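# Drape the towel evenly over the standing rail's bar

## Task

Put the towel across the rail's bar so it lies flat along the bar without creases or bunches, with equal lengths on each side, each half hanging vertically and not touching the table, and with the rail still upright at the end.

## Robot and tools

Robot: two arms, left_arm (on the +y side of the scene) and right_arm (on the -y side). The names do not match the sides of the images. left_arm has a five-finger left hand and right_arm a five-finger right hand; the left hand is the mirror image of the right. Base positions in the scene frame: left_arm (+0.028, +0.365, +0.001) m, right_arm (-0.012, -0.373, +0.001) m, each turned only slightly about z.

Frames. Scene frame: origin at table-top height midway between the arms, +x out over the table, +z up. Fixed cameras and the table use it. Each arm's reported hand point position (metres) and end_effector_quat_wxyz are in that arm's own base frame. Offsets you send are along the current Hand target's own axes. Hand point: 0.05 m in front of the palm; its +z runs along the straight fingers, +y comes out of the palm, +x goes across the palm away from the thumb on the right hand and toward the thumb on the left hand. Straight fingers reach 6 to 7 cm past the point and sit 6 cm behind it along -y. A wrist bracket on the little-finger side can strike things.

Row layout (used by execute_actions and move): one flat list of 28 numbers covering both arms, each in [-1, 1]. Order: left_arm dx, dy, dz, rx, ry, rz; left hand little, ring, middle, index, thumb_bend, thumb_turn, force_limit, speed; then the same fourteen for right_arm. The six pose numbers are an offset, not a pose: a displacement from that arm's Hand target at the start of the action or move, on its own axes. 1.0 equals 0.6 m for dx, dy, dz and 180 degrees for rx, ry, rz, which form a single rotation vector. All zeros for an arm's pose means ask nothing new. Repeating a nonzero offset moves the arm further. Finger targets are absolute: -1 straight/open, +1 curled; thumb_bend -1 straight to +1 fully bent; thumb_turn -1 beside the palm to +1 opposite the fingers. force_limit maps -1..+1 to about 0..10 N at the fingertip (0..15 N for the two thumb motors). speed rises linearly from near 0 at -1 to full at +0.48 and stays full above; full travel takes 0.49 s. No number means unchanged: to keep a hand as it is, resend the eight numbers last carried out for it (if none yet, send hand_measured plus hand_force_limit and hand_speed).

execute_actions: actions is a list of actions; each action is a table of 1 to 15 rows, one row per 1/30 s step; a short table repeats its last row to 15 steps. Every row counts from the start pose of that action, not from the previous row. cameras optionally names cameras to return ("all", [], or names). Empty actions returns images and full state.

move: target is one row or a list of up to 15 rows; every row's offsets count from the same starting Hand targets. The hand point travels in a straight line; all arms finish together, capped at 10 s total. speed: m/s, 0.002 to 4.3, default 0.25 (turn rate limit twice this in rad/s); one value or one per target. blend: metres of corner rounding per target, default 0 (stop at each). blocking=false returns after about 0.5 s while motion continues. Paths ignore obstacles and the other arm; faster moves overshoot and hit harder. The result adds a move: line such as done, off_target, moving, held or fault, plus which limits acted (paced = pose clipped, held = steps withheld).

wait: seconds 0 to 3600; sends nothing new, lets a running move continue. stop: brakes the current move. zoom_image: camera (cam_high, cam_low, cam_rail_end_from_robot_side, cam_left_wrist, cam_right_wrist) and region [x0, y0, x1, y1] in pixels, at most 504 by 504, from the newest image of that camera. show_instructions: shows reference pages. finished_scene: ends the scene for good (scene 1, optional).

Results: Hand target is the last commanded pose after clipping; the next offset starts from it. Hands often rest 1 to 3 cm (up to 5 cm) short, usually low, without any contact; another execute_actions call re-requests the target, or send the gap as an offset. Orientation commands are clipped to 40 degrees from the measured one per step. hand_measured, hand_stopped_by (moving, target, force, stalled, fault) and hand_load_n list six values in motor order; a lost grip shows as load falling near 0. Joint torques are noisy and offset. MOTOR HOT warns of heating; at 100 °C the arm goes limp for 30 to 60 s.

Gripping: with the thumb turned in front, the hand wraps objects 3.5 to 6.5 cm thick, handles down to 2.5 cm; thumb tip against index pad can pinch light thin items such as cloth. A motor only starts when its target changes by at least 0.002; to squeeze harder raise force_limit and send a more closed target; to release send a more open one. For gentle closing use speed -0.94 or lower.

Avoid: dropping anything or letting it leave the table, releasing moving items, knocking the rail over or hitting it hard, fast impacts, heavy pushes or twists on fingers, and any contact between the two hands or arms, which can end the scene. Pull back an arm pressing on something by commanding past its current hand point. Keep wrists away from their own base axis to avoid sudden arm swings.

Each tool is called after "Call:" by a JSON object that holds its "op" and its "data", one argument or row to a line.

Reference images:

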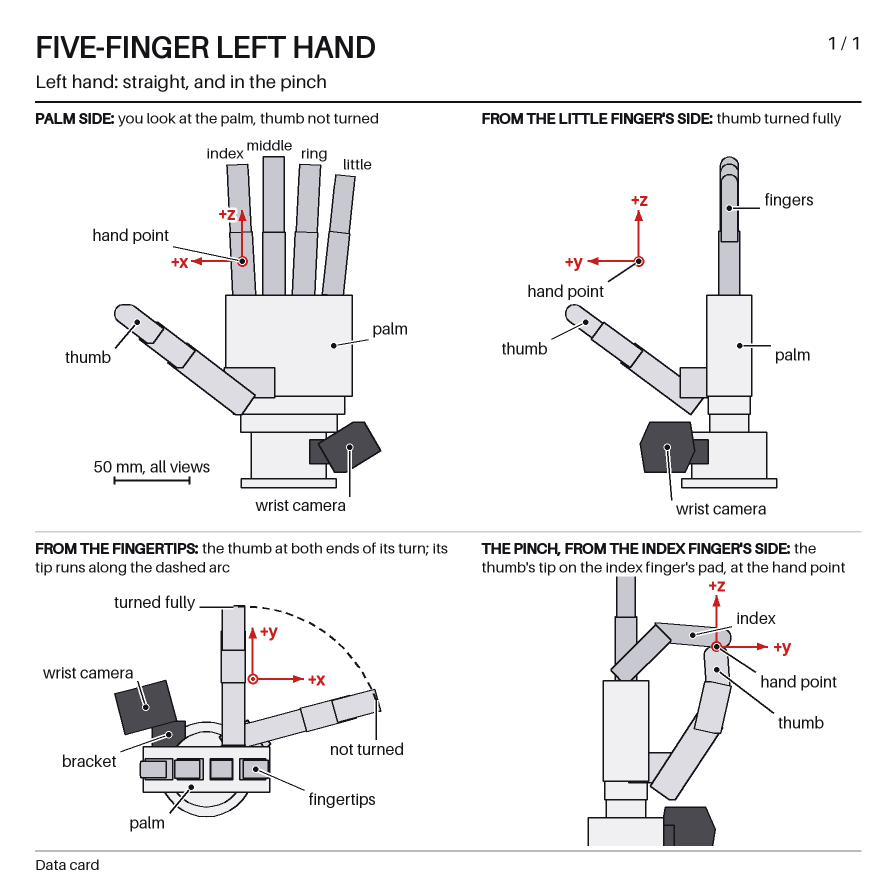

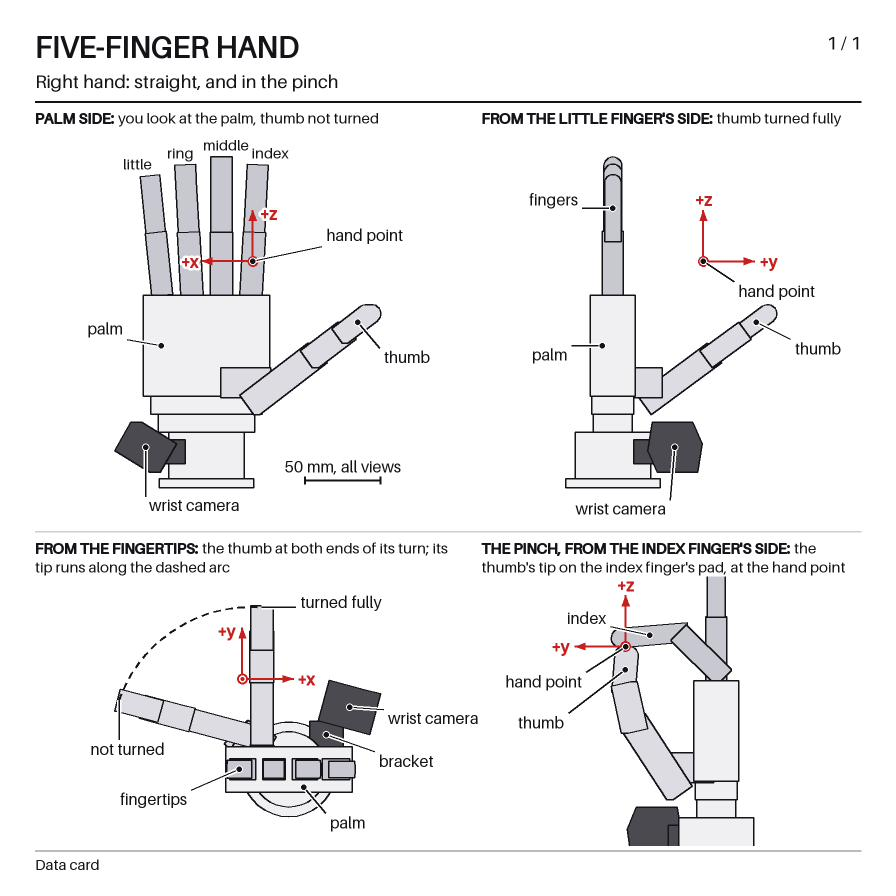

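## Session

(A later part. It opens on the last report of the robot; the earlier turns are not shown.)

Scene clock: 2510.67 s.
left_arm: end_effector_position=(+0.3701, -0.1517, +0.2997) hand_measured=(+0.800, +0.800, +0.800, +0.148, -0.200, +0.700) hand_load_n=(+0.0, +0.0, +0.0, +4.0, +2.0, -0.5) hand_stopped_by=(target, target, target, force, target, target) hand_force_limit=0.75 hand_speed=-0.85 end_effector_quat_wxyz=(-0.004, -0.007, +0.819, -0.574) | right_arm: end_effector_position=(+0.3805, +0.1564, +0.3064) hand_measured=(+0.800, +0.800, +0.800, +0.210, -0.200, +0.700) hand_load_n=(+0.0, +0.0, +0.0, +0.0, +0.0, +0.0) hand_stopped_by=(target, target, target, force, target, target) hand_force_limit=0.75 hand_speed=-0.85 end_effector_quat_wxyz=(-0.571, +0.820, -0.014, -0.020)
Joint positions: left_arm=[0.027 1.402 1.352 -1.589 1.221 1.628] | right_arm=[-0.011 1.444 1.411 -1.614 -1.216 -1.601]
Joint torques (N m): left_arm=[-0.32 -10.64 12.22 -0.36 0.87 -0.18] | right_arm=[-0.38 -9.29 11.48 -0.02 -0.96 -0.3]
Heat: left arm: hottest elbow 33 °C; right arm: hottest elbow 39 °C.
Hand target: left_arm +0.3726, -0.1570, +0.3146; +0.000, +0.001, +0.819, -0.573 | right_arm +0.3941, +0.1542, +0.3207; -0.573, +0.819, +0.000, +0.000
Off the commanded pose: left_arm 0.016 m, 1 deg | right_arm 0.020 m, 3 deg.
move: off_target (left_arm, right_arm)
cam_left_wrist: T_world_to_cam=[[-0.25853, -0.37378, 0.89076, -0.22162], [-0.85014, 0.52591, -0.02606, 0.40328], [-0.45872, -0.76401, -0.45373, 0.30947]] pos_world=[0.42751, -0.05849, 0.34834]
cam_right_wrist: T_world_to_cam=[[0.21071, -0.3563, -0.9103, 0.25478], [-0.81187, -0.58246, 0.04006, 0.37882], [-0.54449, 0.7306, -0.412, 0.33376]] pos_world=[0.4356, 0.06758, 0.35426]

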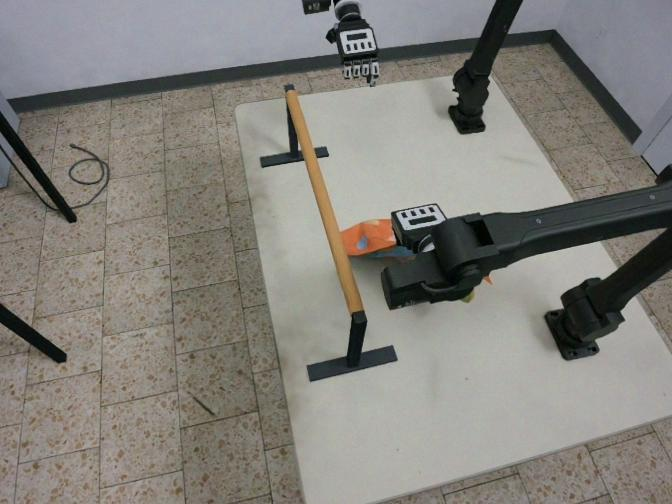

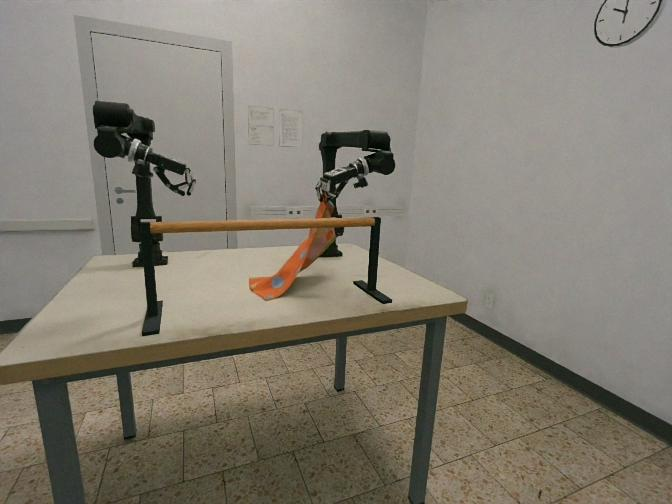

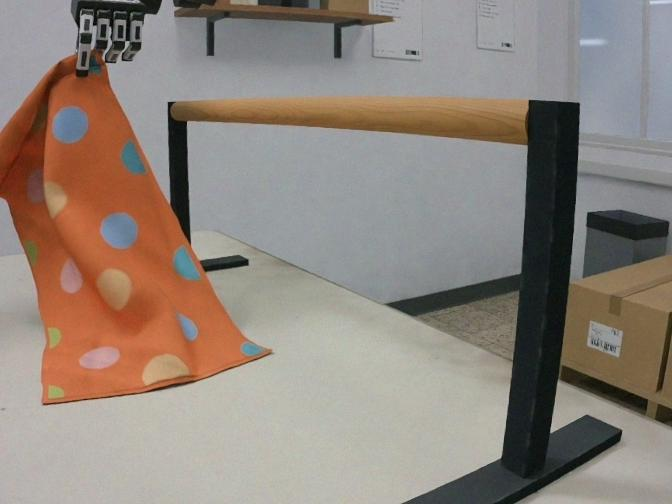

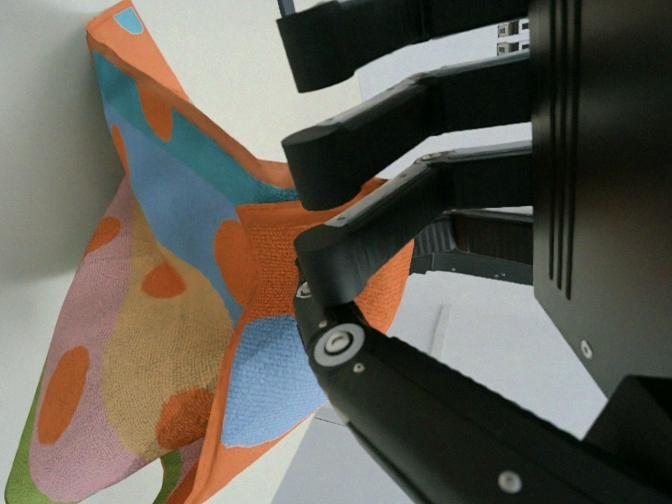

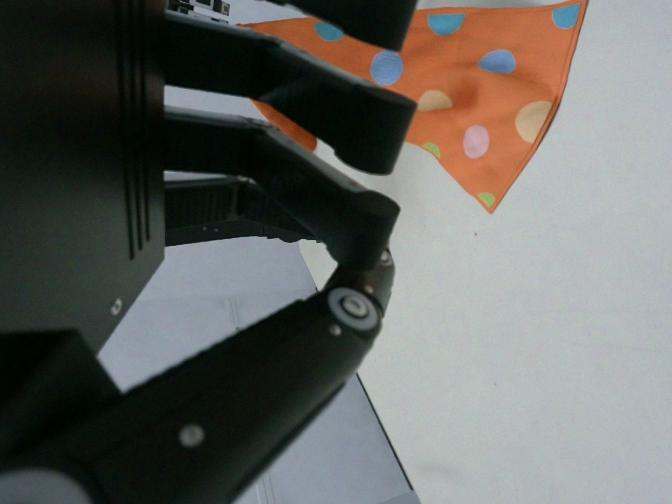

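Call:
{"op": "move", "data": {
  "target": [
    [0,0.2,0.0728,0,0,0,0.8,0.8,0.8,0.52,-0.2,0.7,0.75,-0.85,0,0.2438,0.5003,0,0,0,0.8,0.8,0.8,-0.4,-0.2,0.7,0.3,-0.75]
  ],
  "speed": 0.1,
  "cameras": ["all"]
}}

Scene clock: 2525.33 s.
left_arm: end_effector_position=(+0.3745, -0.1517, +0.1937) hand_measured=(+0.800, +0.800, +0.800, +0.148, -0.200, +0.700) hand_load_n=(+0.0, +0.0, +0.0, +4.0, +1.5, +0.0) hand_stopped_by=(target, target, target, force, target, target) hand_force_limit=0.75 hand_speed=-0.85 end_effector_quat_wxyz=(+0.012, +0.004, +0.819, -0.573) | right_arm: end_effector_position=(+0.3941, +0.3838, +0.0823) hand_measured=(+0.800, +0.800, +0.800, -0.400, -0.200, +0.700) hand_load_n=(+0.0, +0.0, +0.0, +0.0, +0.0, +0.0) hand_stopped_by=(target, target, target, target, target, target) hand_force_limit=0.30 hand_speed=-0.75 end_effector_quat_wxyz=(-0.572, +0.820, +0.004, +0.001)
Joint positions: left_arm=[0.027 1.446 1.118 -1.272 1.221 1.628] | right_arm=[0.483 1.68 0.976 0.032 -0.984 -0.591]
Joint torques (N m): left_arm=[-0.38 -10.17 7.99 0.81 0.87 -0.12] | right_arm=[0.5 -12.34 6.42 2.54 -0.26 0.01]
Heat: left arm: hottest elbow 35 °C; right arm: hottest elbow 42 °C.
Hand target: left_arm +0.3730, -0.1570, +0.1869; +0.000, +0.001, +0.819, -0.573 | right_arm +0.3940, +0.3862, +0.0804; -0.573, +0.819, +0.000, +0.000
Off the commanded pose: left_arm 0.009 m, 1 deg | right_arm 0.003 m, 0 deg.
move: done
cam_left_wrist: T_world_to_cam=[[-0.29177, -0.37463, 0.88007, -0.11162], [-0.84842, 0.52622, -0.05727, 0.4097], [-0.44165, -0.76338, -0.47137, 0.26044]] pos_world=[0.43005, -0.05859, 0.24446]
cam_right_wrist: T_world_to_cam=[[0.26089, -0.35294, -0.89854, 0.1069], [-0.80973, -0.58679, -0.00462, 0.53585], [-0.52562, 0.72877, -0.43888, 0.07819]] pos_world=[0.4471, 0.29517, 0.13285]

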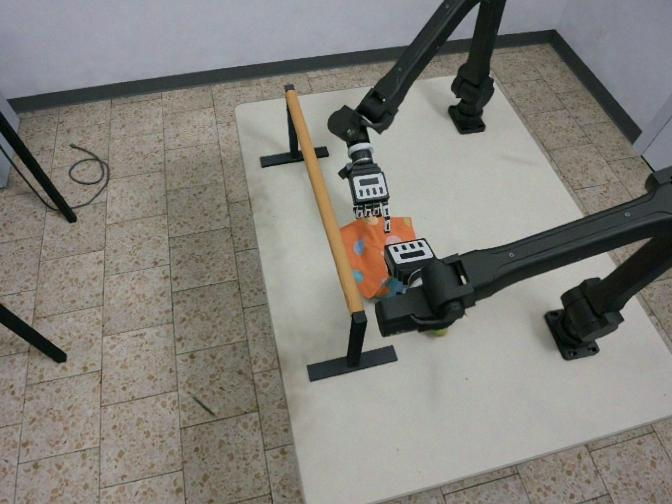

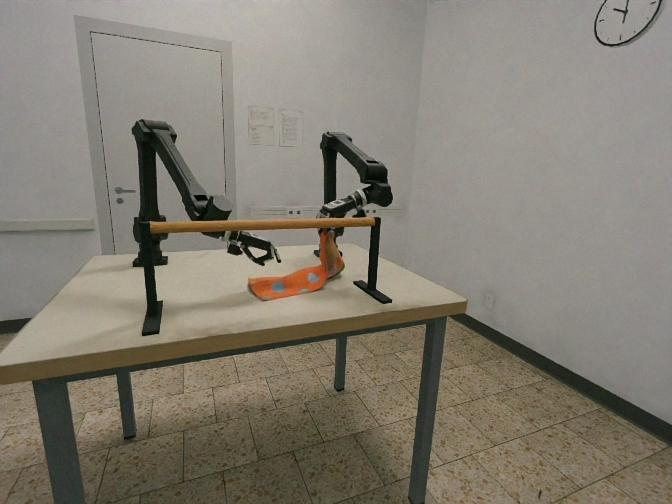

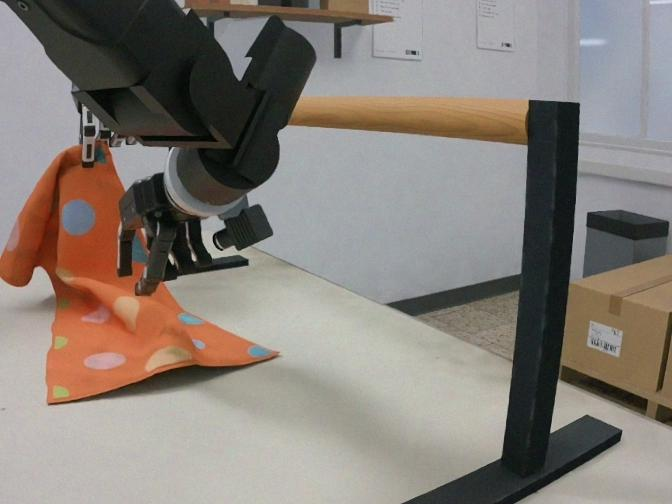

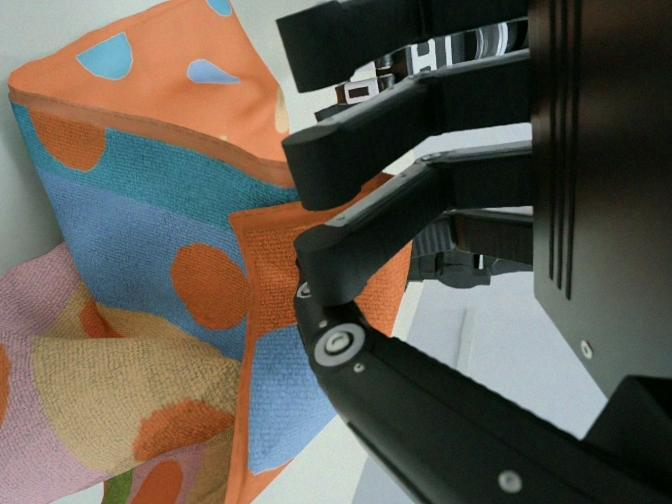

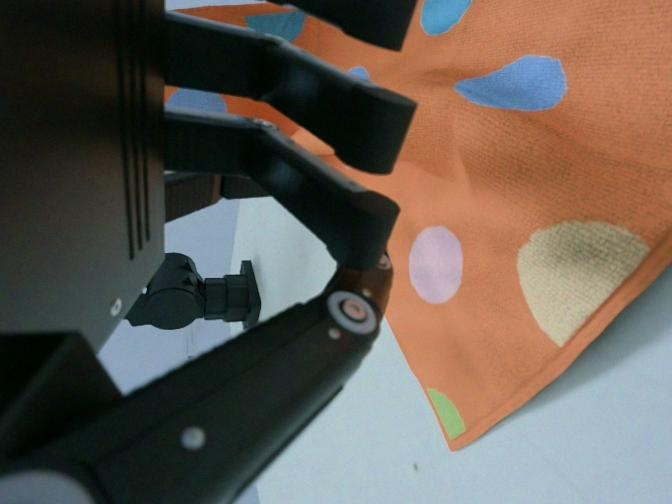

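Call:
{"op": "move", "data": {
  "target": [
    [0,0,0,0,0,0,0.8,0.8,0.8,0.52,-0.2,0.7,0.75,-0.85,0,0.1316,0.0479,0,0,0,0.8,0.8,0.8,-0.4,-0.2,0.7,0.3,-0.75],
    [0,0.1367,0.0143,0,0,0,0.8,0.8,0.8,0.52,-0.2,0.7,0.75,-0.85,-0.1667,0.2293,-0.2207,0,0,0,0.8,0.8,0.8,-0.4,-0.2,0.7,0.3,-0.75]
  ],
  "speed": 0.05,
  "cameras": ["all"]
}}

Scene clock: 2536.67 s.
left_arm: end_effector_position=(+0.3687, -0.1463, +0.1148) hand_measured=(+0.800, +0.800, +0.800, +0.148, -0.200, +0.700) hand_load_n=(+0.0, +0.0, +0.0, +6.0, +3.0, -0.5) hand_stopped_by=(target, target, target, force, target, target) hand_force_limit=0.75 hand_speed=-0.85 end_effector_quat_wxyz=(-0.006, +0.007, +0.818, -0.575) | right_arm: end_effector_position=(+0.3006, +0.2238, +0.0063) hand_measured=(+0.800, +0.800, +0.800, -0.400, -0.198, +0.700) hand_load_n=(+0.0, +0.0, +0.0, +0.0, -9.0, -3.0) hand_stopped_by=(target, target, target, target, target, target) hand_force_limit=0.30 hand_speed=-0.75 end_effector_quat_wxyz=(-0.583, +0.812, +0.013, +0.004)
Joint positions: left_arm=[0.039 1.57 1.021 -1.185 1.221 1.742] | right_arm=[0.179 1.572 0.594 -0.127 -1.206 -1.102]
Joint torques (N m): left_arm=[2.96 -10.52 7.31 0.53 0.67 0.16] | right_arm=[-0.67 -8 3.33 0.17 0.08 -0.3]
Heat: left arm: hottest elbow 34 °C; right arm: hottest elbow 40 °C.
Hand target: left_arm +0.3730, -0.1369, +0.1068; +0.000, +0.001, +0.819, -0.573 | right_arm +0.2938, +0.2147, -0.0035; -0.573, +0.819, +0.000, +0.000
Off the commanded pose: left_arm 0.013 m, 1 deg | right_arm 0.015 m, 2 deg.
move: off_target (left_arm, right_arm)
cam_left_wrist: T_world_to_cam=[[-0.27896, -0.36297, 0.88906, -0.04587], [-0.83546, 0.54822, -0.03832, 0.3937], [-0.47349, -0.75347, -0.45617, 0.23622]] pos_world=[0.42797, -0.0545, 0.16363]
cam_right_wrist: T_world_to_cam=[[0.2796, -0.32492, -0.90346, -0.00531], [-0.80249, -0.59569, -0.03412, 0.36573], [-0.52709, 0.73456, -0.4273, 0.11139]] pos_world=[0.35369, 0.13431, 0.05528]

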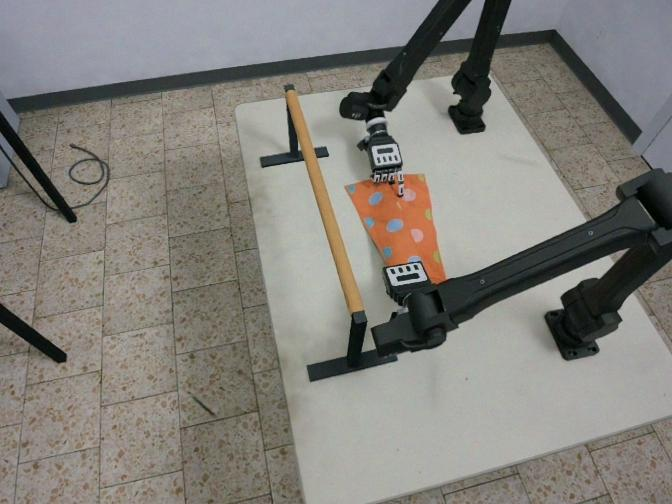

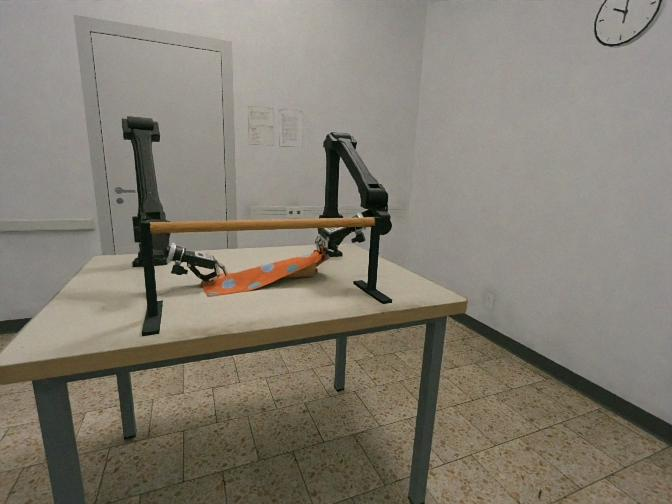

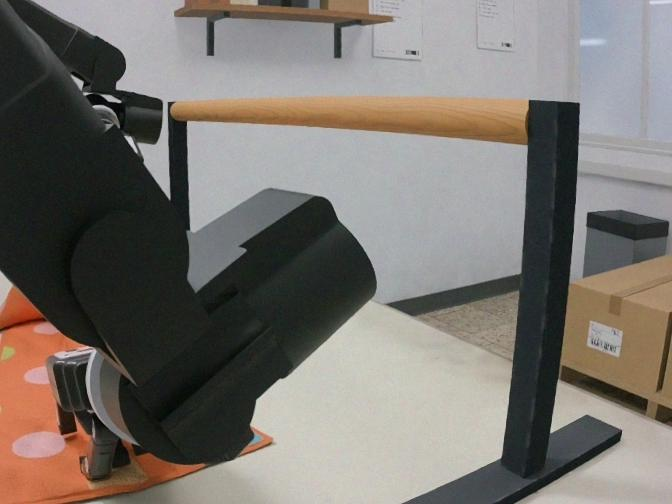

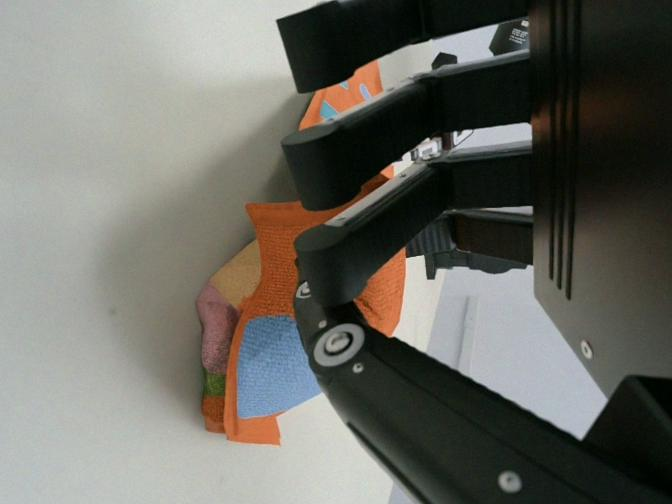

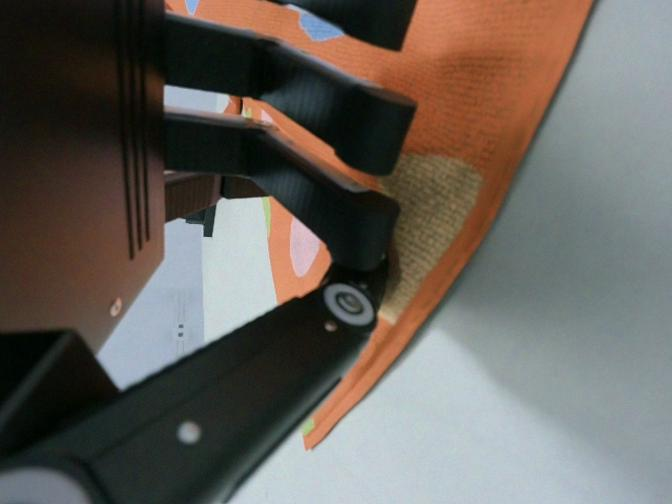

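Call:
{"op": "move", "data": {
  "target": [
    [0.0583,0,0,0,0,0,0.8,0.8,0.8,0.52,-0.2,0.7,0.75,-0.85,-0.0583,0,0,0,0,0,0.8,0.8,0.8,-0.4,-0.2,0.7,0.3,-0.75],
    [0.0583,0,0,0,0,0,0.8,0.8,0.8,0.52,-0.2,0.7,0.75,-0.85,-0.0583,-0.0705,-0.0257,0,0,0,0.8,0.8,0.8,-0.4,-0.2,0.7,0.3,-0.75],
    [0.0583,0,0,0,0,0,0.8,0.8,0.8,0.52,-0.2,0.7,0.75,-0.85,0.1,-0.063,-0.051,0,0,0,0.8,0.8,0.8,-0.4,-0.2,0.7,0.3,-0.75]
  ],
  "speed": 0.05,
  "cameras": ["cam_high","cam_right_wrist","cam_rail_end_from_robot_side"]
}}

Scene clock: 2550.73 s.
left_arm: end_effector_position=(+0.3354, -0.1421, +0.1075) hand_measured=(+0.800, +0.800, +0.800, +0.148, -0.200, +0.700) hand_load_n=(+0.0, +0.0, +0.0, +4.0, +2.5, +0.0) hand_stopped_by=(target, target, target, force, target, target) hand_force_limit=0.75 hand_speed=-0.85 end_effector_quat_wxyz=(-0.010, -0.001, +0.818, -0.575) | right_arm: end_effector_position=(+0.3355, +0.1989, +0.0358) hand_measured=(+0.800, +0.800, +0.800, -0.400, -0.200, +0.700) hand_load_n=(+0.0, +0.0, +0.0, +0.0, +0.5, +0.0) hand_stopped_by=(target, target, target, target, target, target) hand_force_limit=0.30 hand_speed=-0.75 end_effector_quat_wxyz=(-0.570, +0.821, -0.011, -0.014)
Joint positions: left_arm=[0.055 1.51 0.925 -1.183 1.219 1.761] | right_arm=[0.103 1.579 0.764 -0.515 -1.203 -1.275]
Joint torques (N m): left_arm=[1.96 -10.34 6.93 0.35 0.68 0.14] | right_arm=[-0.26 -8.7 8.62 0.53 -0.96 -0.31]
Heat: left arm: hottest elbow 34 °C; right arm: hottest elbow 39 °C.
Hand target: left_arm +0.3381, -0.1368, +0.1068; +0.000, +0.001, +0.819, -0.573 | right_arm +0.3540, +0.1989, +0.0426; -0.573, +0.819, +0.000, +0.000
Off the commanded pose: left_arm 0.006 m, 1 deg | right_arm 0.020 m, 2 deg.
move: off_target (right_arm)
cam_right_wrist: T_world_to_cam=[[0.22101, -0.35876, -0.90689, 0.03002], [-0.81334, -0.58093, 0.03161, 0.37837], [-0.53818, 0.73062, -0.42018, 0.16493]] pos_world=[0.38987, 0.11008, 0.08457]
Images, in order (width x height): cam_high 672x504, cam_rail_end_from_robot_side 672x504, cam_right_wrist 672x504.

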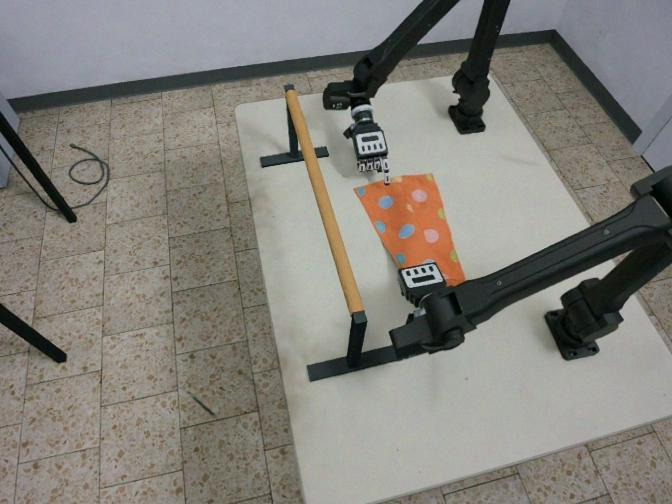

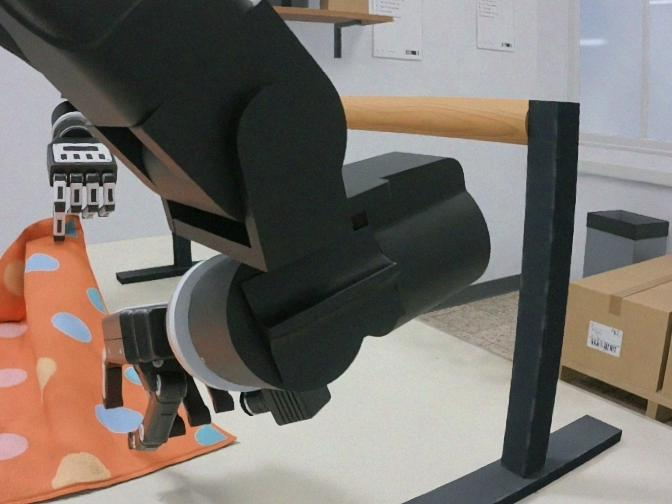

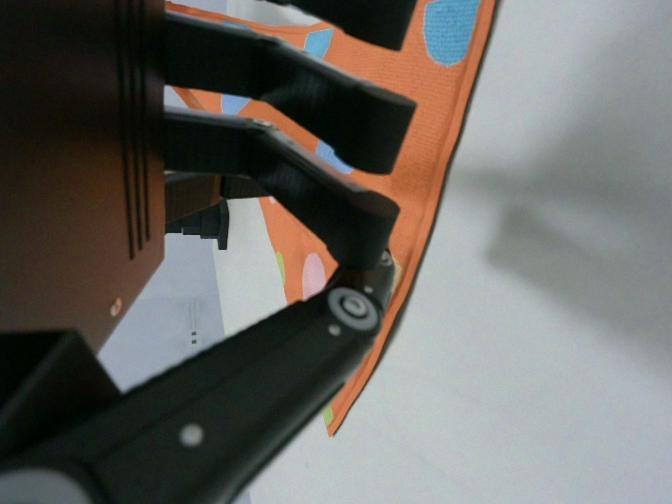

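Call:
{"op": "move", "data": {
  "target": [
    [0,0,0,0,0,0,0.8,0.8,0.8,0.52,-0.2,0.7,0.75,-0.85,0.055,-0.0172,0.0472,0,0,0,0.8,0.8,0.8,-0.4,-0.2,0.7,0.3,-0.75]
  ],
  "speed": 0.05,
  "cameras": ["cam_right_wrist"]
}}

Scene clock: 2557.33 s.
left_arm: end_effector_position=(+0.3354, -0.1421, +0.1075) hand_measured=(+0.800, +0.800, +0.800, +0.148, -0.200, +0.700) hand_load_n=(+0.0, +0.0, +0.0, +4.0, +2.5, +0.0) hand_stopped_by=(target, target, target, force, target, target) hand_force_limit=0.75 hand_speed=-0.85 end_effector_quat_wxyz=(-0.010, -0.001, +0.818, -0.575) | right_arm: end_effector_position=(+0.3692, +0.2233, +0.0358) hand_measured=(+0.800, +0.800, +0.800, -0.400, -0.200, +0.700) hand_load_n=(+0.0, +0.0, +0.0, +0.0, +0.0, +0.0) hand_stopped_by=(target, target, target, target, target, target) hand_force_limit=0.30 hand_speed=-0.75 end_effector_quat_wxyz=(-0.572, +0.820, -0.007, -0.011)
Joint positions: left_arm=[0.055 1.51 0.925 -1.183 1.219 1.761] | right_arm=[0.153 1.643 0.837 -0.395 -1.192 -1.149]
Joint torques (N m): left_arm=[2.55 -10.87 6.91 0.36 0.7 0.14] | right_arm=[0.79 -9.82 8.65 1.63 -0.58 -0.01]
Heat: left arm: hottest elbow 34 °C; right arm: hottest elbow 40 °C.
Hand target: left_arm +0.3381, -0.1368, +0.1068; +0.000, +0.001, +0.819, -0.573 | right_arm +0.3869, +0.2291, +0.0425; -0.573, +0.819, +0.000, +0.000
Off the commanded pose: left_arm 0.006 m, 1 deg | right_arm 0.020 m, 1 deg.
move: off_target (right_arm)
cam_right_wrist: T_world_to_cam=[[0.23105, -0.35438, -0.90611, 0.0266], [-0.8121, -0.58315, 0.02099, 0.42039], [-0.53583, 0.73099, -0.42253, 0.16443]] pos_world=[0.42335, 0.13437, 0.08475]

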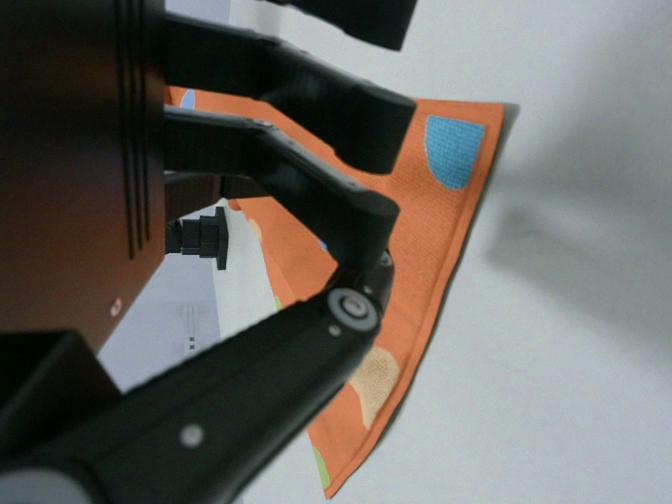

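Call:
{"op": "move", "data": {
  "target": [
    [0,0,0,0,0,0,0.8,0.8,0.8,0.52,-0.2,0.7,0.75,-0.85,0.0068,0.0698,0.035,0,0,0,0.8,0.8,0.8,-0.4,-0.2,0.7,0.3,-0.75]
  ],
  "speed": 0.04,
  "cameras": ["cam_right_wrist"]
}}

Scene clock: 2566.80 s.
left_arm: end_effector_position=(+0.3354, -0.1421, +0.1074) hand_measured=(+0.800, +0.800, +0.800, +0.148, -0.200, +0.700) hand_load_n=(+0.0, +0.0, +0.0, +4.0, +2.5, +0.0) hand_stopped_by=(target, target, target, force, target, target) hand_force_limit=0.75 hand_speed=-0.85 end_effector_quat_wxyz=(-0.011, -0.001, +0.818, -0.575) | right_arm: end_effector_position=(+0.3838, +0.2304, +0.0068) hand_measured=(+0.800, +0.800, +0.800, -0.400, -0.200, +0.700) hand_load_n=(+0.0, +0.0, +0.0, +0.0, -4.0, +1.5) hand_stopped_by=(target, target, target, target, target, target) hand_force_limit=0.30 hand_speed=-0.75 end_effector_quat_wxyz=(-0.578, +0.816, -0.004, -0.001)
Joint positions: left_arm=[0.055 1.51 0.925 -1.183 1.218 1.761] | right_arm=[0.161 1.733 0.837 -0.239 -1.197 -1.101]
Joint torques (N m): left_arm=[2.08 -10.7 6.97 0.39 0.69 0.11] | right_arm=[1.08 -8.7 6.65 1.87 -0.16 -0.17]
Heat: left arm: hottest elbow 34 °C; right arm: hottest elbow 40 °C.
Hand target: left_arm +0.3381, -0.1368, +0.1068; +0.000, +0.001, +0.819, -0.573 | right_arm +0.3909, +0.2345, -0.0041; -0.573, +0.819, +0.000, +0.000
Off the commanded pose: left_arm 0.006 m, 1 deg | right_arm 0.014 m, 1 deg.
move: off_target (right_arm)
cam_right_wrist: T_world_to_cam=[[0.24669, -0.3425, -0.90655, -0.0092], [-0.81591, -0.57817, -0.00359, 0.43738], [-0.52291, 0.74055, -0.42208, 0.14757]] pos_world=[0.4363, 0.14044, 0.05551]

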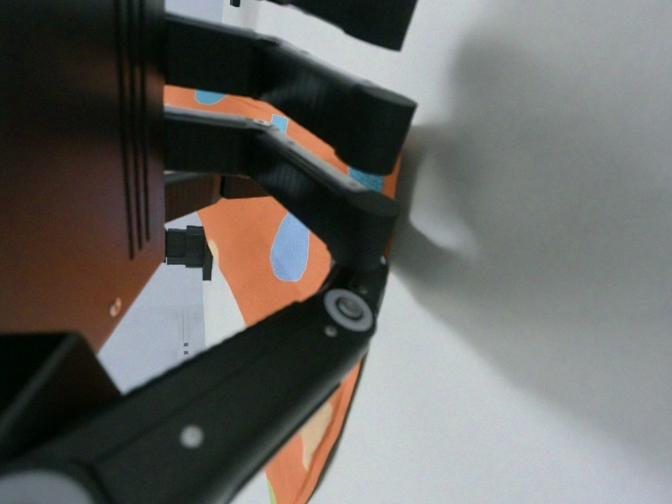

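Call:
{"op": "move", "data": {
  "target": [
    [0,0,0,0,0,0,0.8,0.8,0.8,0.52,-0.2,0.7,0.75,-0.85,0,-0.0188,-0.0068,0,0,0,0.8,0.8,0.8,-0.4,-0.2,0.7,0.3,-0.75],
    [0,0,0,0,0,0,0.8,0.8,0.8,0.52,-0.2,0.7,0.75,-0.85,0.0233,-0.0223,0.0025,0,0,0,0.8,0.8,0.8,-0.4,-0.2,0.7,0.3,-0.75],
    [0,0,0,0,0,0,0.8,0.8,0.8,0.52,-0.2,0.7,0.75,-0.85,0.0233,-0.0035,0.0094,0,0,0,0.8,0.8,0.8,-0.4,-0.2,0.7,0.3,-0.75]
  ],
  "speed": 0.04,
  "cameras": ["cam_right_wrist"]
}}

Scene clock: 2573.90 s.
left_arm: end_effector_position=(+0.3355, -0.1419, +0.1073) hand_measured=(+0.800, +0.800, +0.800, +0.148, -0.200, +0.700) hand_load_n=(+0.0, +0.0, +0.0, +3.5, +2.5, +0.0) hand_stopped_by=(target, target, target, force, target, target) hand_force_limit=0.75 hand_speed=-0.85 end_effector_quat_wxyz=(-0.010, -0.001, +0.818, -0.575) | right_arm: end_effector_position=(+0.3938, +0.2366, +0.0067) hand_measured=(+0.800, +0.800, +0.800, -0.400, -0.200, +0.700) hand_load_n=(+0.0, +0.0, +0.0, +0.0, -4.0, +1.5) hand_stopped_by=(target, target, target, target, target, target) hand_force_limit=0.30 hand_speed=-0.75 end_effector_quat_wxyz=(-0.578, +0.816, -0.004, -0.004)
Joint positions: left_arm=[0.055 1.51 0.925 -1.183 1.218 1.762] | right_arm=[0.171 1.756 0.869 -0.235 -1.194 -1.08]
Joint torques (N m): left_arm=[1.67 -11.11 7.01 0.34 0.69 0.11] | right_arm=[0.85 -8.88 7.41 1.87 -0.12 -0.19]
Heat: left arm: hottest elbow 34 °C; right arm: hottest elbow 40 °C.
Hand target: left_arm +0.3381, -0.1368, +0.1068; +0.000, +0.001, +0.819, -0.573 | right_arm +0.4050, +0.2405, -0.0040; -0.574, +0.819, +0.000, +0.000
Off the commanded pose: left_arm 0.006 m, 1 deg | right_arm 0.016 m, 1 deg.
move: off_target (right_arm)
cam_right_wrist: T_world_to_cam=[[0.2425, -0.34167, -0.90799, -0.00816], [-0.81446, -0.58022, 0.00081, 0.44915], [-0.52711, 0.73933, -0.41898, 0.1501]] pos_world=[0.44692, 0.14684, 0.05512]

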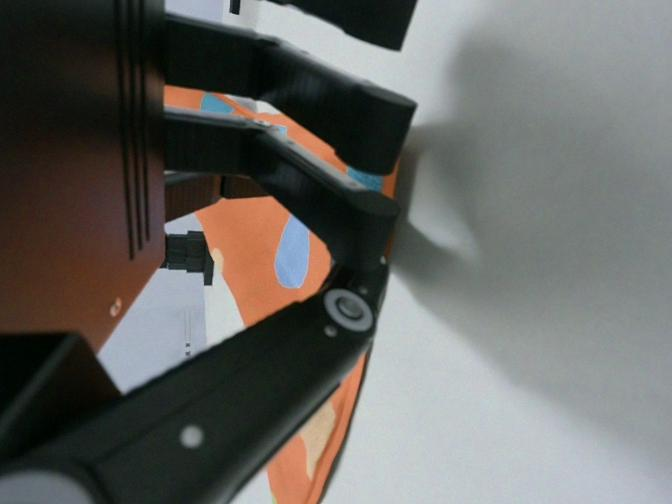

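Call:
{"op": "move", "data": {
  "target": [
    [0,0,0,0,0,0,0.8,0.8,0.8,0.52,-0.2,0.7,0.75,-0.85,0,-0.0548,-0.0199,0,0,0,0.8,0.8,0.8,-0.4,-0.2,0.7,0.3,-0.75],
    [0,0,0,0,0,0,0.8,0.8,0.8,0.52,-0.2,0.7,0.75,-0.85,0.0233,-0.0583,-0.0105,0,0,0,0.8,0.8,0.8,-0.4,-0.2,0.7,0.3,-0.75],
    [0,0,0,0,0,0,0.8,0.8,0.8,0.52,-0.2,0.7,0.75,-0.85,0.0233,-0.0035,0.0094,0,0,0,0.8,0.8,0.8,-0.4,-0.2,0.7,0.3,-0.75]
  ],
  "speed": 0.04,
  "cameras": ["cam_right_wrist"]
}}

Scene clock: 2580.27 s.
left_arm: end_effector_position=(+0.3355, -0.1419, +0.1073) hand_measured=(+0.800, +0.800, +0.800, +0.148, -0.200, +0.700) hand_load_n=(+0.0, +0.0, +0.0, +3.5, +2.5, +0.0) hand_stopped_by=(target, target, target, force, target, target) hand_force_limit=0.75 hand_speed=-0.85 end_effector_quat_wxyz=(-0.010, -0.001, +0.818, -0.575) | right_arm: end_effector_position=(+0.4108, +0.2427, +0.0070) hand_measured=(+0.800, +0.800, +0.800, -0.400, -0.200, +0.700) hand_load_n=(+0.0, +0.5, +0.0, +0.0, -3.5, +1.5) hand_stopped_by=(target, target, target, target, target, target) hand_force_limit=0.30 hand_speed=-0.75 end_effector_quat_wxyz=(-0.577, +0.816, -0.003, -0.002)
Joint positions: left_arm=[0.055 1.51 0.925 -1.183 1.218 1.762] | right_arm=[0.179 1.786 0.917 -0.233 -1.188 -1.065]
Joint torques (N m): left_arm=[2.32 -10.64 7.02 0.4 0.72 0.19] | right_arm=[0.73 -9.82 6.99 1.88 -0.2 -0.16]
Heat: left arm: hottest elbow 34 °C; right arm: hottest elbow 40 °C.
Hand target: left_arm +0.3381, -0.1368, +0.1068; +0.000, +0.001, +0.819, -0.573 | right_arm +0.4190, +0.2464, -0.0039; -0.573, +0.819, +0.000, +0.000
Off the commanded pose: left_arm 0.006 m, 1 deg | right_arm 0.014 m, 1 deg.
move: off_target (right_arm)
cam_right_wrist: T_world_to_cam=[[0.24725, -0.34358, -0.90599, -0.01142], [-0.81457, -0.58006, -0.00233, 0.46649], [-0.52473, 0.73857, -0.42329, 0.15398]] pos_world=[0.4636, 0.15295, 0.05592]

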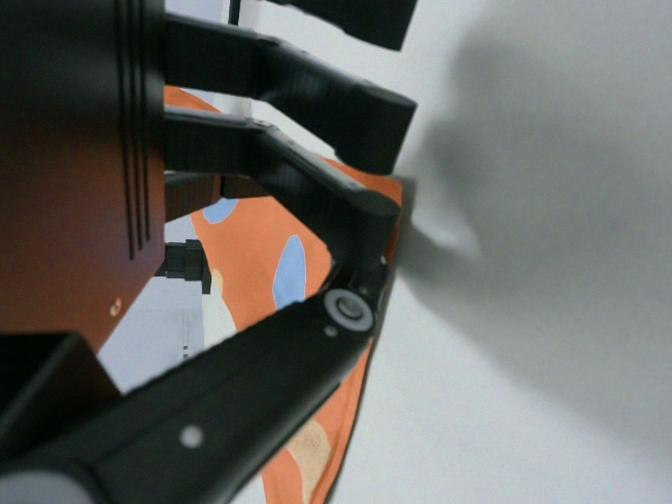

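Call:
{"op": "execute_actions", "data": {
  "actions": [
    [[0,0,0,0,0,0,0.8,0.8,0.8,0.52,-0.2,0.7,0.75,-0.85,0,0,0,0,0,0,0.8,0.8,0.8,0.4,-0.2,0.7,0.35,-0.8]],
    [[0,0,0,0,0,0,0.8,0.8,0.8,0.52,-0.2,0.7,0.75,-0.85,0,0,0,0,0,0,0.8,0.8,0.8,0.4,-0.2,0.7,0.35,-0.8]],
    [[0,0,0,0,0,0,0.8,0.8,0.8,0.52,-0.2,0.7,0.75,-0.85,0,0,0,0,0,0,0.8,0.8,0.8,0.4,-0.2,0.7,0.35,-0.8]],
    [[0,0,0,0,0,0,0.8,0.8,0.8,0.52,-0.2,0.7,0.75,-0.85,0,-0.0094,-0.0034,0,0,0,0.8,0.8,0.8,0.43,-0.2,0.7,0.5,-0.8]],
    [[0,0,0,0,0,0,0.8,0.8,0.8,0.52,-0.2,0.7,0.75,-0.85,0,-0.006,-0.0022,0,0,0,0.8,0.8,0.8,0.45,-0.2,0.7,0.55,-0.75]],
    [[0,0,0,0,0,0,0.8,0.8,0.8,0.52,-0.2,0.7,0.75,-0.85,0,-0.006,-0.0022,0,0,0,0.8,0.8,0.8,0.46,-0.2,0.7,0.6,-0.75]],
    [[0,0,0,0,0,0,0.8,0.8,0.8,0.52,-0.2,0.7,0.75,-0.85,0,-0.006,-0.0022,0,0,0,0.8,0.8,0.8,0.47,-0.2,0.7,0.7,-0.75]],
    [[0,0,0,0,0,0,0.8,0.8,0.8,0.52,-0.2,0.7,0.75,-0.85,0,0,0,0,0,0,0.8,0.8,0.8,0.49,-0.2,0.7,0.7,-0.75]]
  ],
  "cameras": ["cam_right_wrist"]
}}

Scene clock: 2592.27 s.
left_arm: end_effector_position=(+0.3356, -0.1419, +0.1072) hand_measured=(+0.800, +0.800, +0.800, +0.148, -0.200, +0.700) hand_load_n=(+0.0, +0.0, +0.0, +5.0, +2.5, -0.5) hand_stopped_by=(target, target, target, force, target, target) hand_force_limit=0.75 hand_speed=-0.85 end_effector_quat_wxyz=(-0.009, +0.000, +0.818, -0.575) | right_arm: end_effector_position=(+0.4095, +0.2468, +0.0102) hand_measured=(+0.800, +0.800, +0.800, +0.202, -0.202, +0.700) hand_load_n=(+0.0, +0.0, +0.0, +11.0, +5.5, -1.0) hand_stopped_by=(target, target, target, force, target, target) hand_force_limit=0.70 hand_speed=-0.75 end_effector_quat_wxyz=(-0.580, +0.815, -0.001, -0.008)
Joint positions: left_arm=[0.055 1.51 0.925 -1.183 1.218 1.765] | right_arm=[0.187 1.786 0.925 -0.247 -1.196 -1.062]
Joint torques (N m): left_arm=[2.26 -10.75 6.93 0.38 0.7 0.12] | right_arm=[0.32 -13.1 7.01 0.5 0.11 -0.17]
Heat: left arm: hottest elbow 33 °C; right arm: hottest elbow 40 °C.
Hand target: left_arm +0.3381, -0.1368, +0.1068; +0.000, +0.001, +0.819, -0.573 | right_arm +0.4190, +0.2465, +0.0136; -0.573, +0.819, +0.000, +0.000
Off the commanded pose: left_arm 0.006 m, 1 deg | right_arm 0.010 m, 1 deg.
cam_right_wrist: T_world_to_cam=[[0.24256, -0.33588, -0.91014, -0.00682], [-0.80865, -0.58828, 0.00159, 0.4674], [-0.53595, 0.7356, -0.41431, 0.15679]] pos_world=[0.46365, 0.15733, 0.05801]

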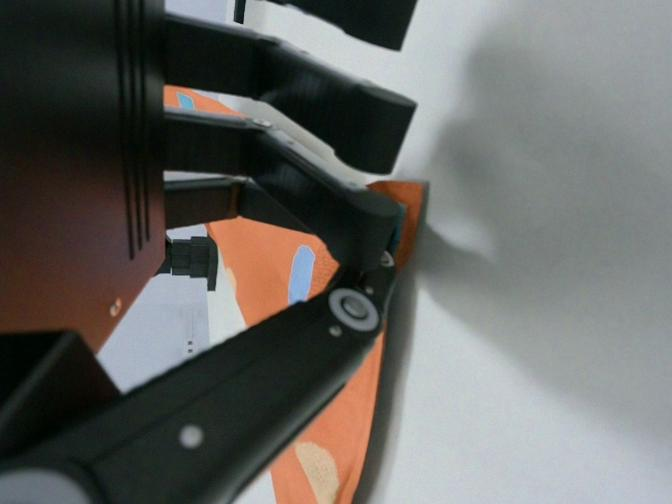

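Call:
{"op": "move", "data": {
  "target": [
    [0,-0.0157,-0.0057,0,0,0,0.8,0.8,0.8,0.56,-0.2,0.7,0.85,-0.85,0,-0.0235,-0.0086,0,0,0,0.8,0.8,0.8,0.53,-0.2,0.7,0.8,-0.85],
    [-0.0643,-0.3563,-0.1077,0,0,0,0.8,0.8,0.8,0.56,-0.2,0.7,0.85,-0.85,-0.0272,-0.4667,-0.3263,0,0,0,0.8,0.8,0.8,0.53,-0.2,0.7,0.8,-0.85]
  ],
  "speed": 0.07,
  "cameras": ["all"]
}}

Scene clock: 2603.13 s.
left_arm: end_effector_position=(+0.3700, -0.1531, +0.3211) hand_measured=(+0.800, +0.800, +0.800, +0.186, -0.200, +0.700) hand_load_n=(+0.0, +0.0, +0.0, +7.0, +2.0, +0.0) hand_stopped_by=(target, target, target, force, target, target) hand_force_limit=0.85 hand_speed=-0.85 end_effector_quat_wxyz=(-0.005, +0.000, +0.816, -0.578) | right_arm: end_effector_position=(+0.3904, +0.1703, +0.3229) hand_measured=(+0.800, +0.800, +0.800, +0.202, -0.202, +0.700) hand_load_n=(+0.0, +0.0, +0.0, +12.0, +8.0, +0.0) hand_stopped_by=(target, target, target, force, target, target) hand_force_limit=0.80 hand_speed=-0.85 end_effector_quat_wxyz=(-0.575, +0.817, -0.013, -0.034)
Joint positions: left_arm=[0.026 1.41 1.411 -1.67 1.232 1.667] | right_arm=[0.02 1.482 1.488 -1.644 -1.228 -1.566]
Joint torques (N m): left_arm=[1.67 -10.11 12.26 -0.18 0.38 -0.08] | right_arm=[-1.55 -11.46 11.6 -0.1 -0.47 -0.31]
Heat: left arm: hottest elbow 34 °C; right arm: hottest elbow 41 °C.
Hand target: left_arm +0.3763, -0.1494, +0.3299; +0.000, +0.001, +0.819, -0.573 | right_arm +0.4028, +0.1583, +0.3437; -0.574, +0.819, +0.000, +0.000
Off the commanded pose: left_arm 0.011 m, 1 deg | right_arm 0.027 m, 4 deg.
joint sent to its limit (left arm) — joint 4 (wrist pitch), lower limit. The joint targets still meet the commanded pose.
move: off_target (left_arm, right_arm)
cam_left_wrist: T_world_to_cam=[[-0.2695, -0.35962, 0.89333, -0.23588], [-0.84283, 0.53682, -0.03816, 0.40732], [-0.46583, -0.76322, -0.44777, 0.31879]] pos_world=[0.42824, -0.06018, 0.36901]
cam_right_wrist: T_world_to_cam=[[0.19552, -0.34235, -0.919, 0.27911], [-0.80013, -0.59753, 0.05237, 0.38829], [-0.56706, 0.72508, -0.39076, 0.33874]] pos_world=[0.4482, 0.08195, 0.36854]

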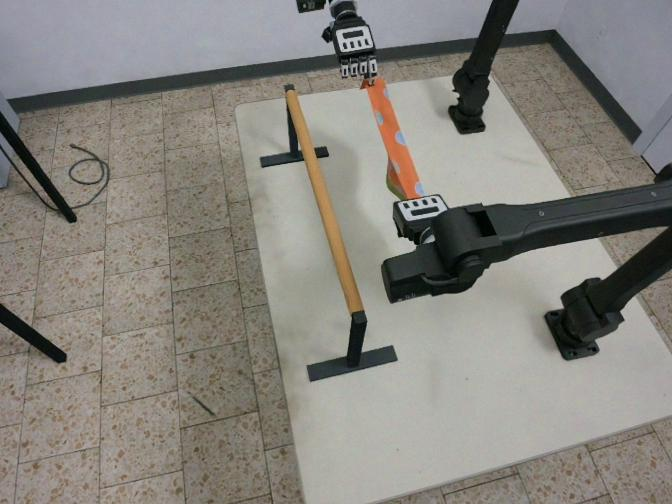

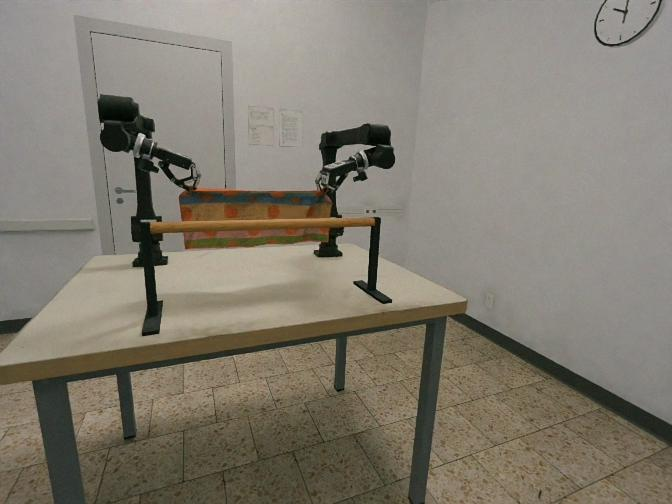

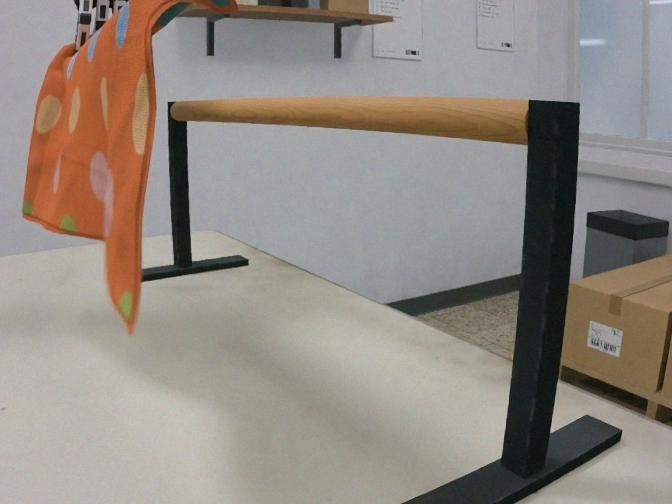

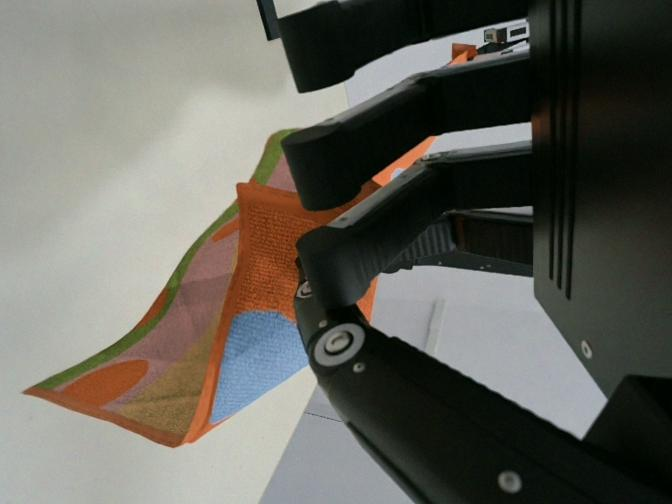

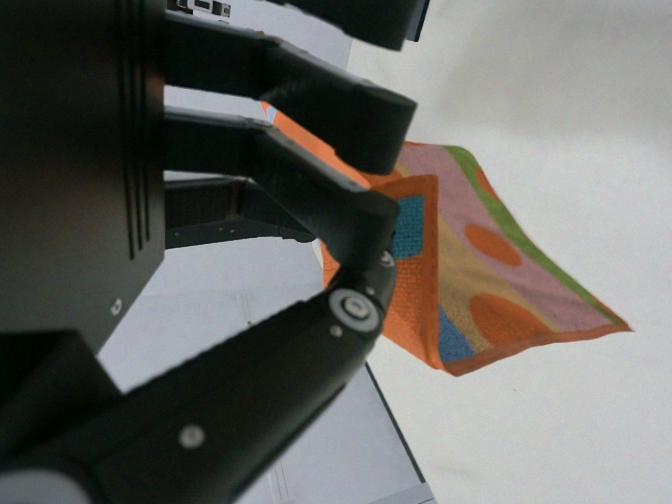

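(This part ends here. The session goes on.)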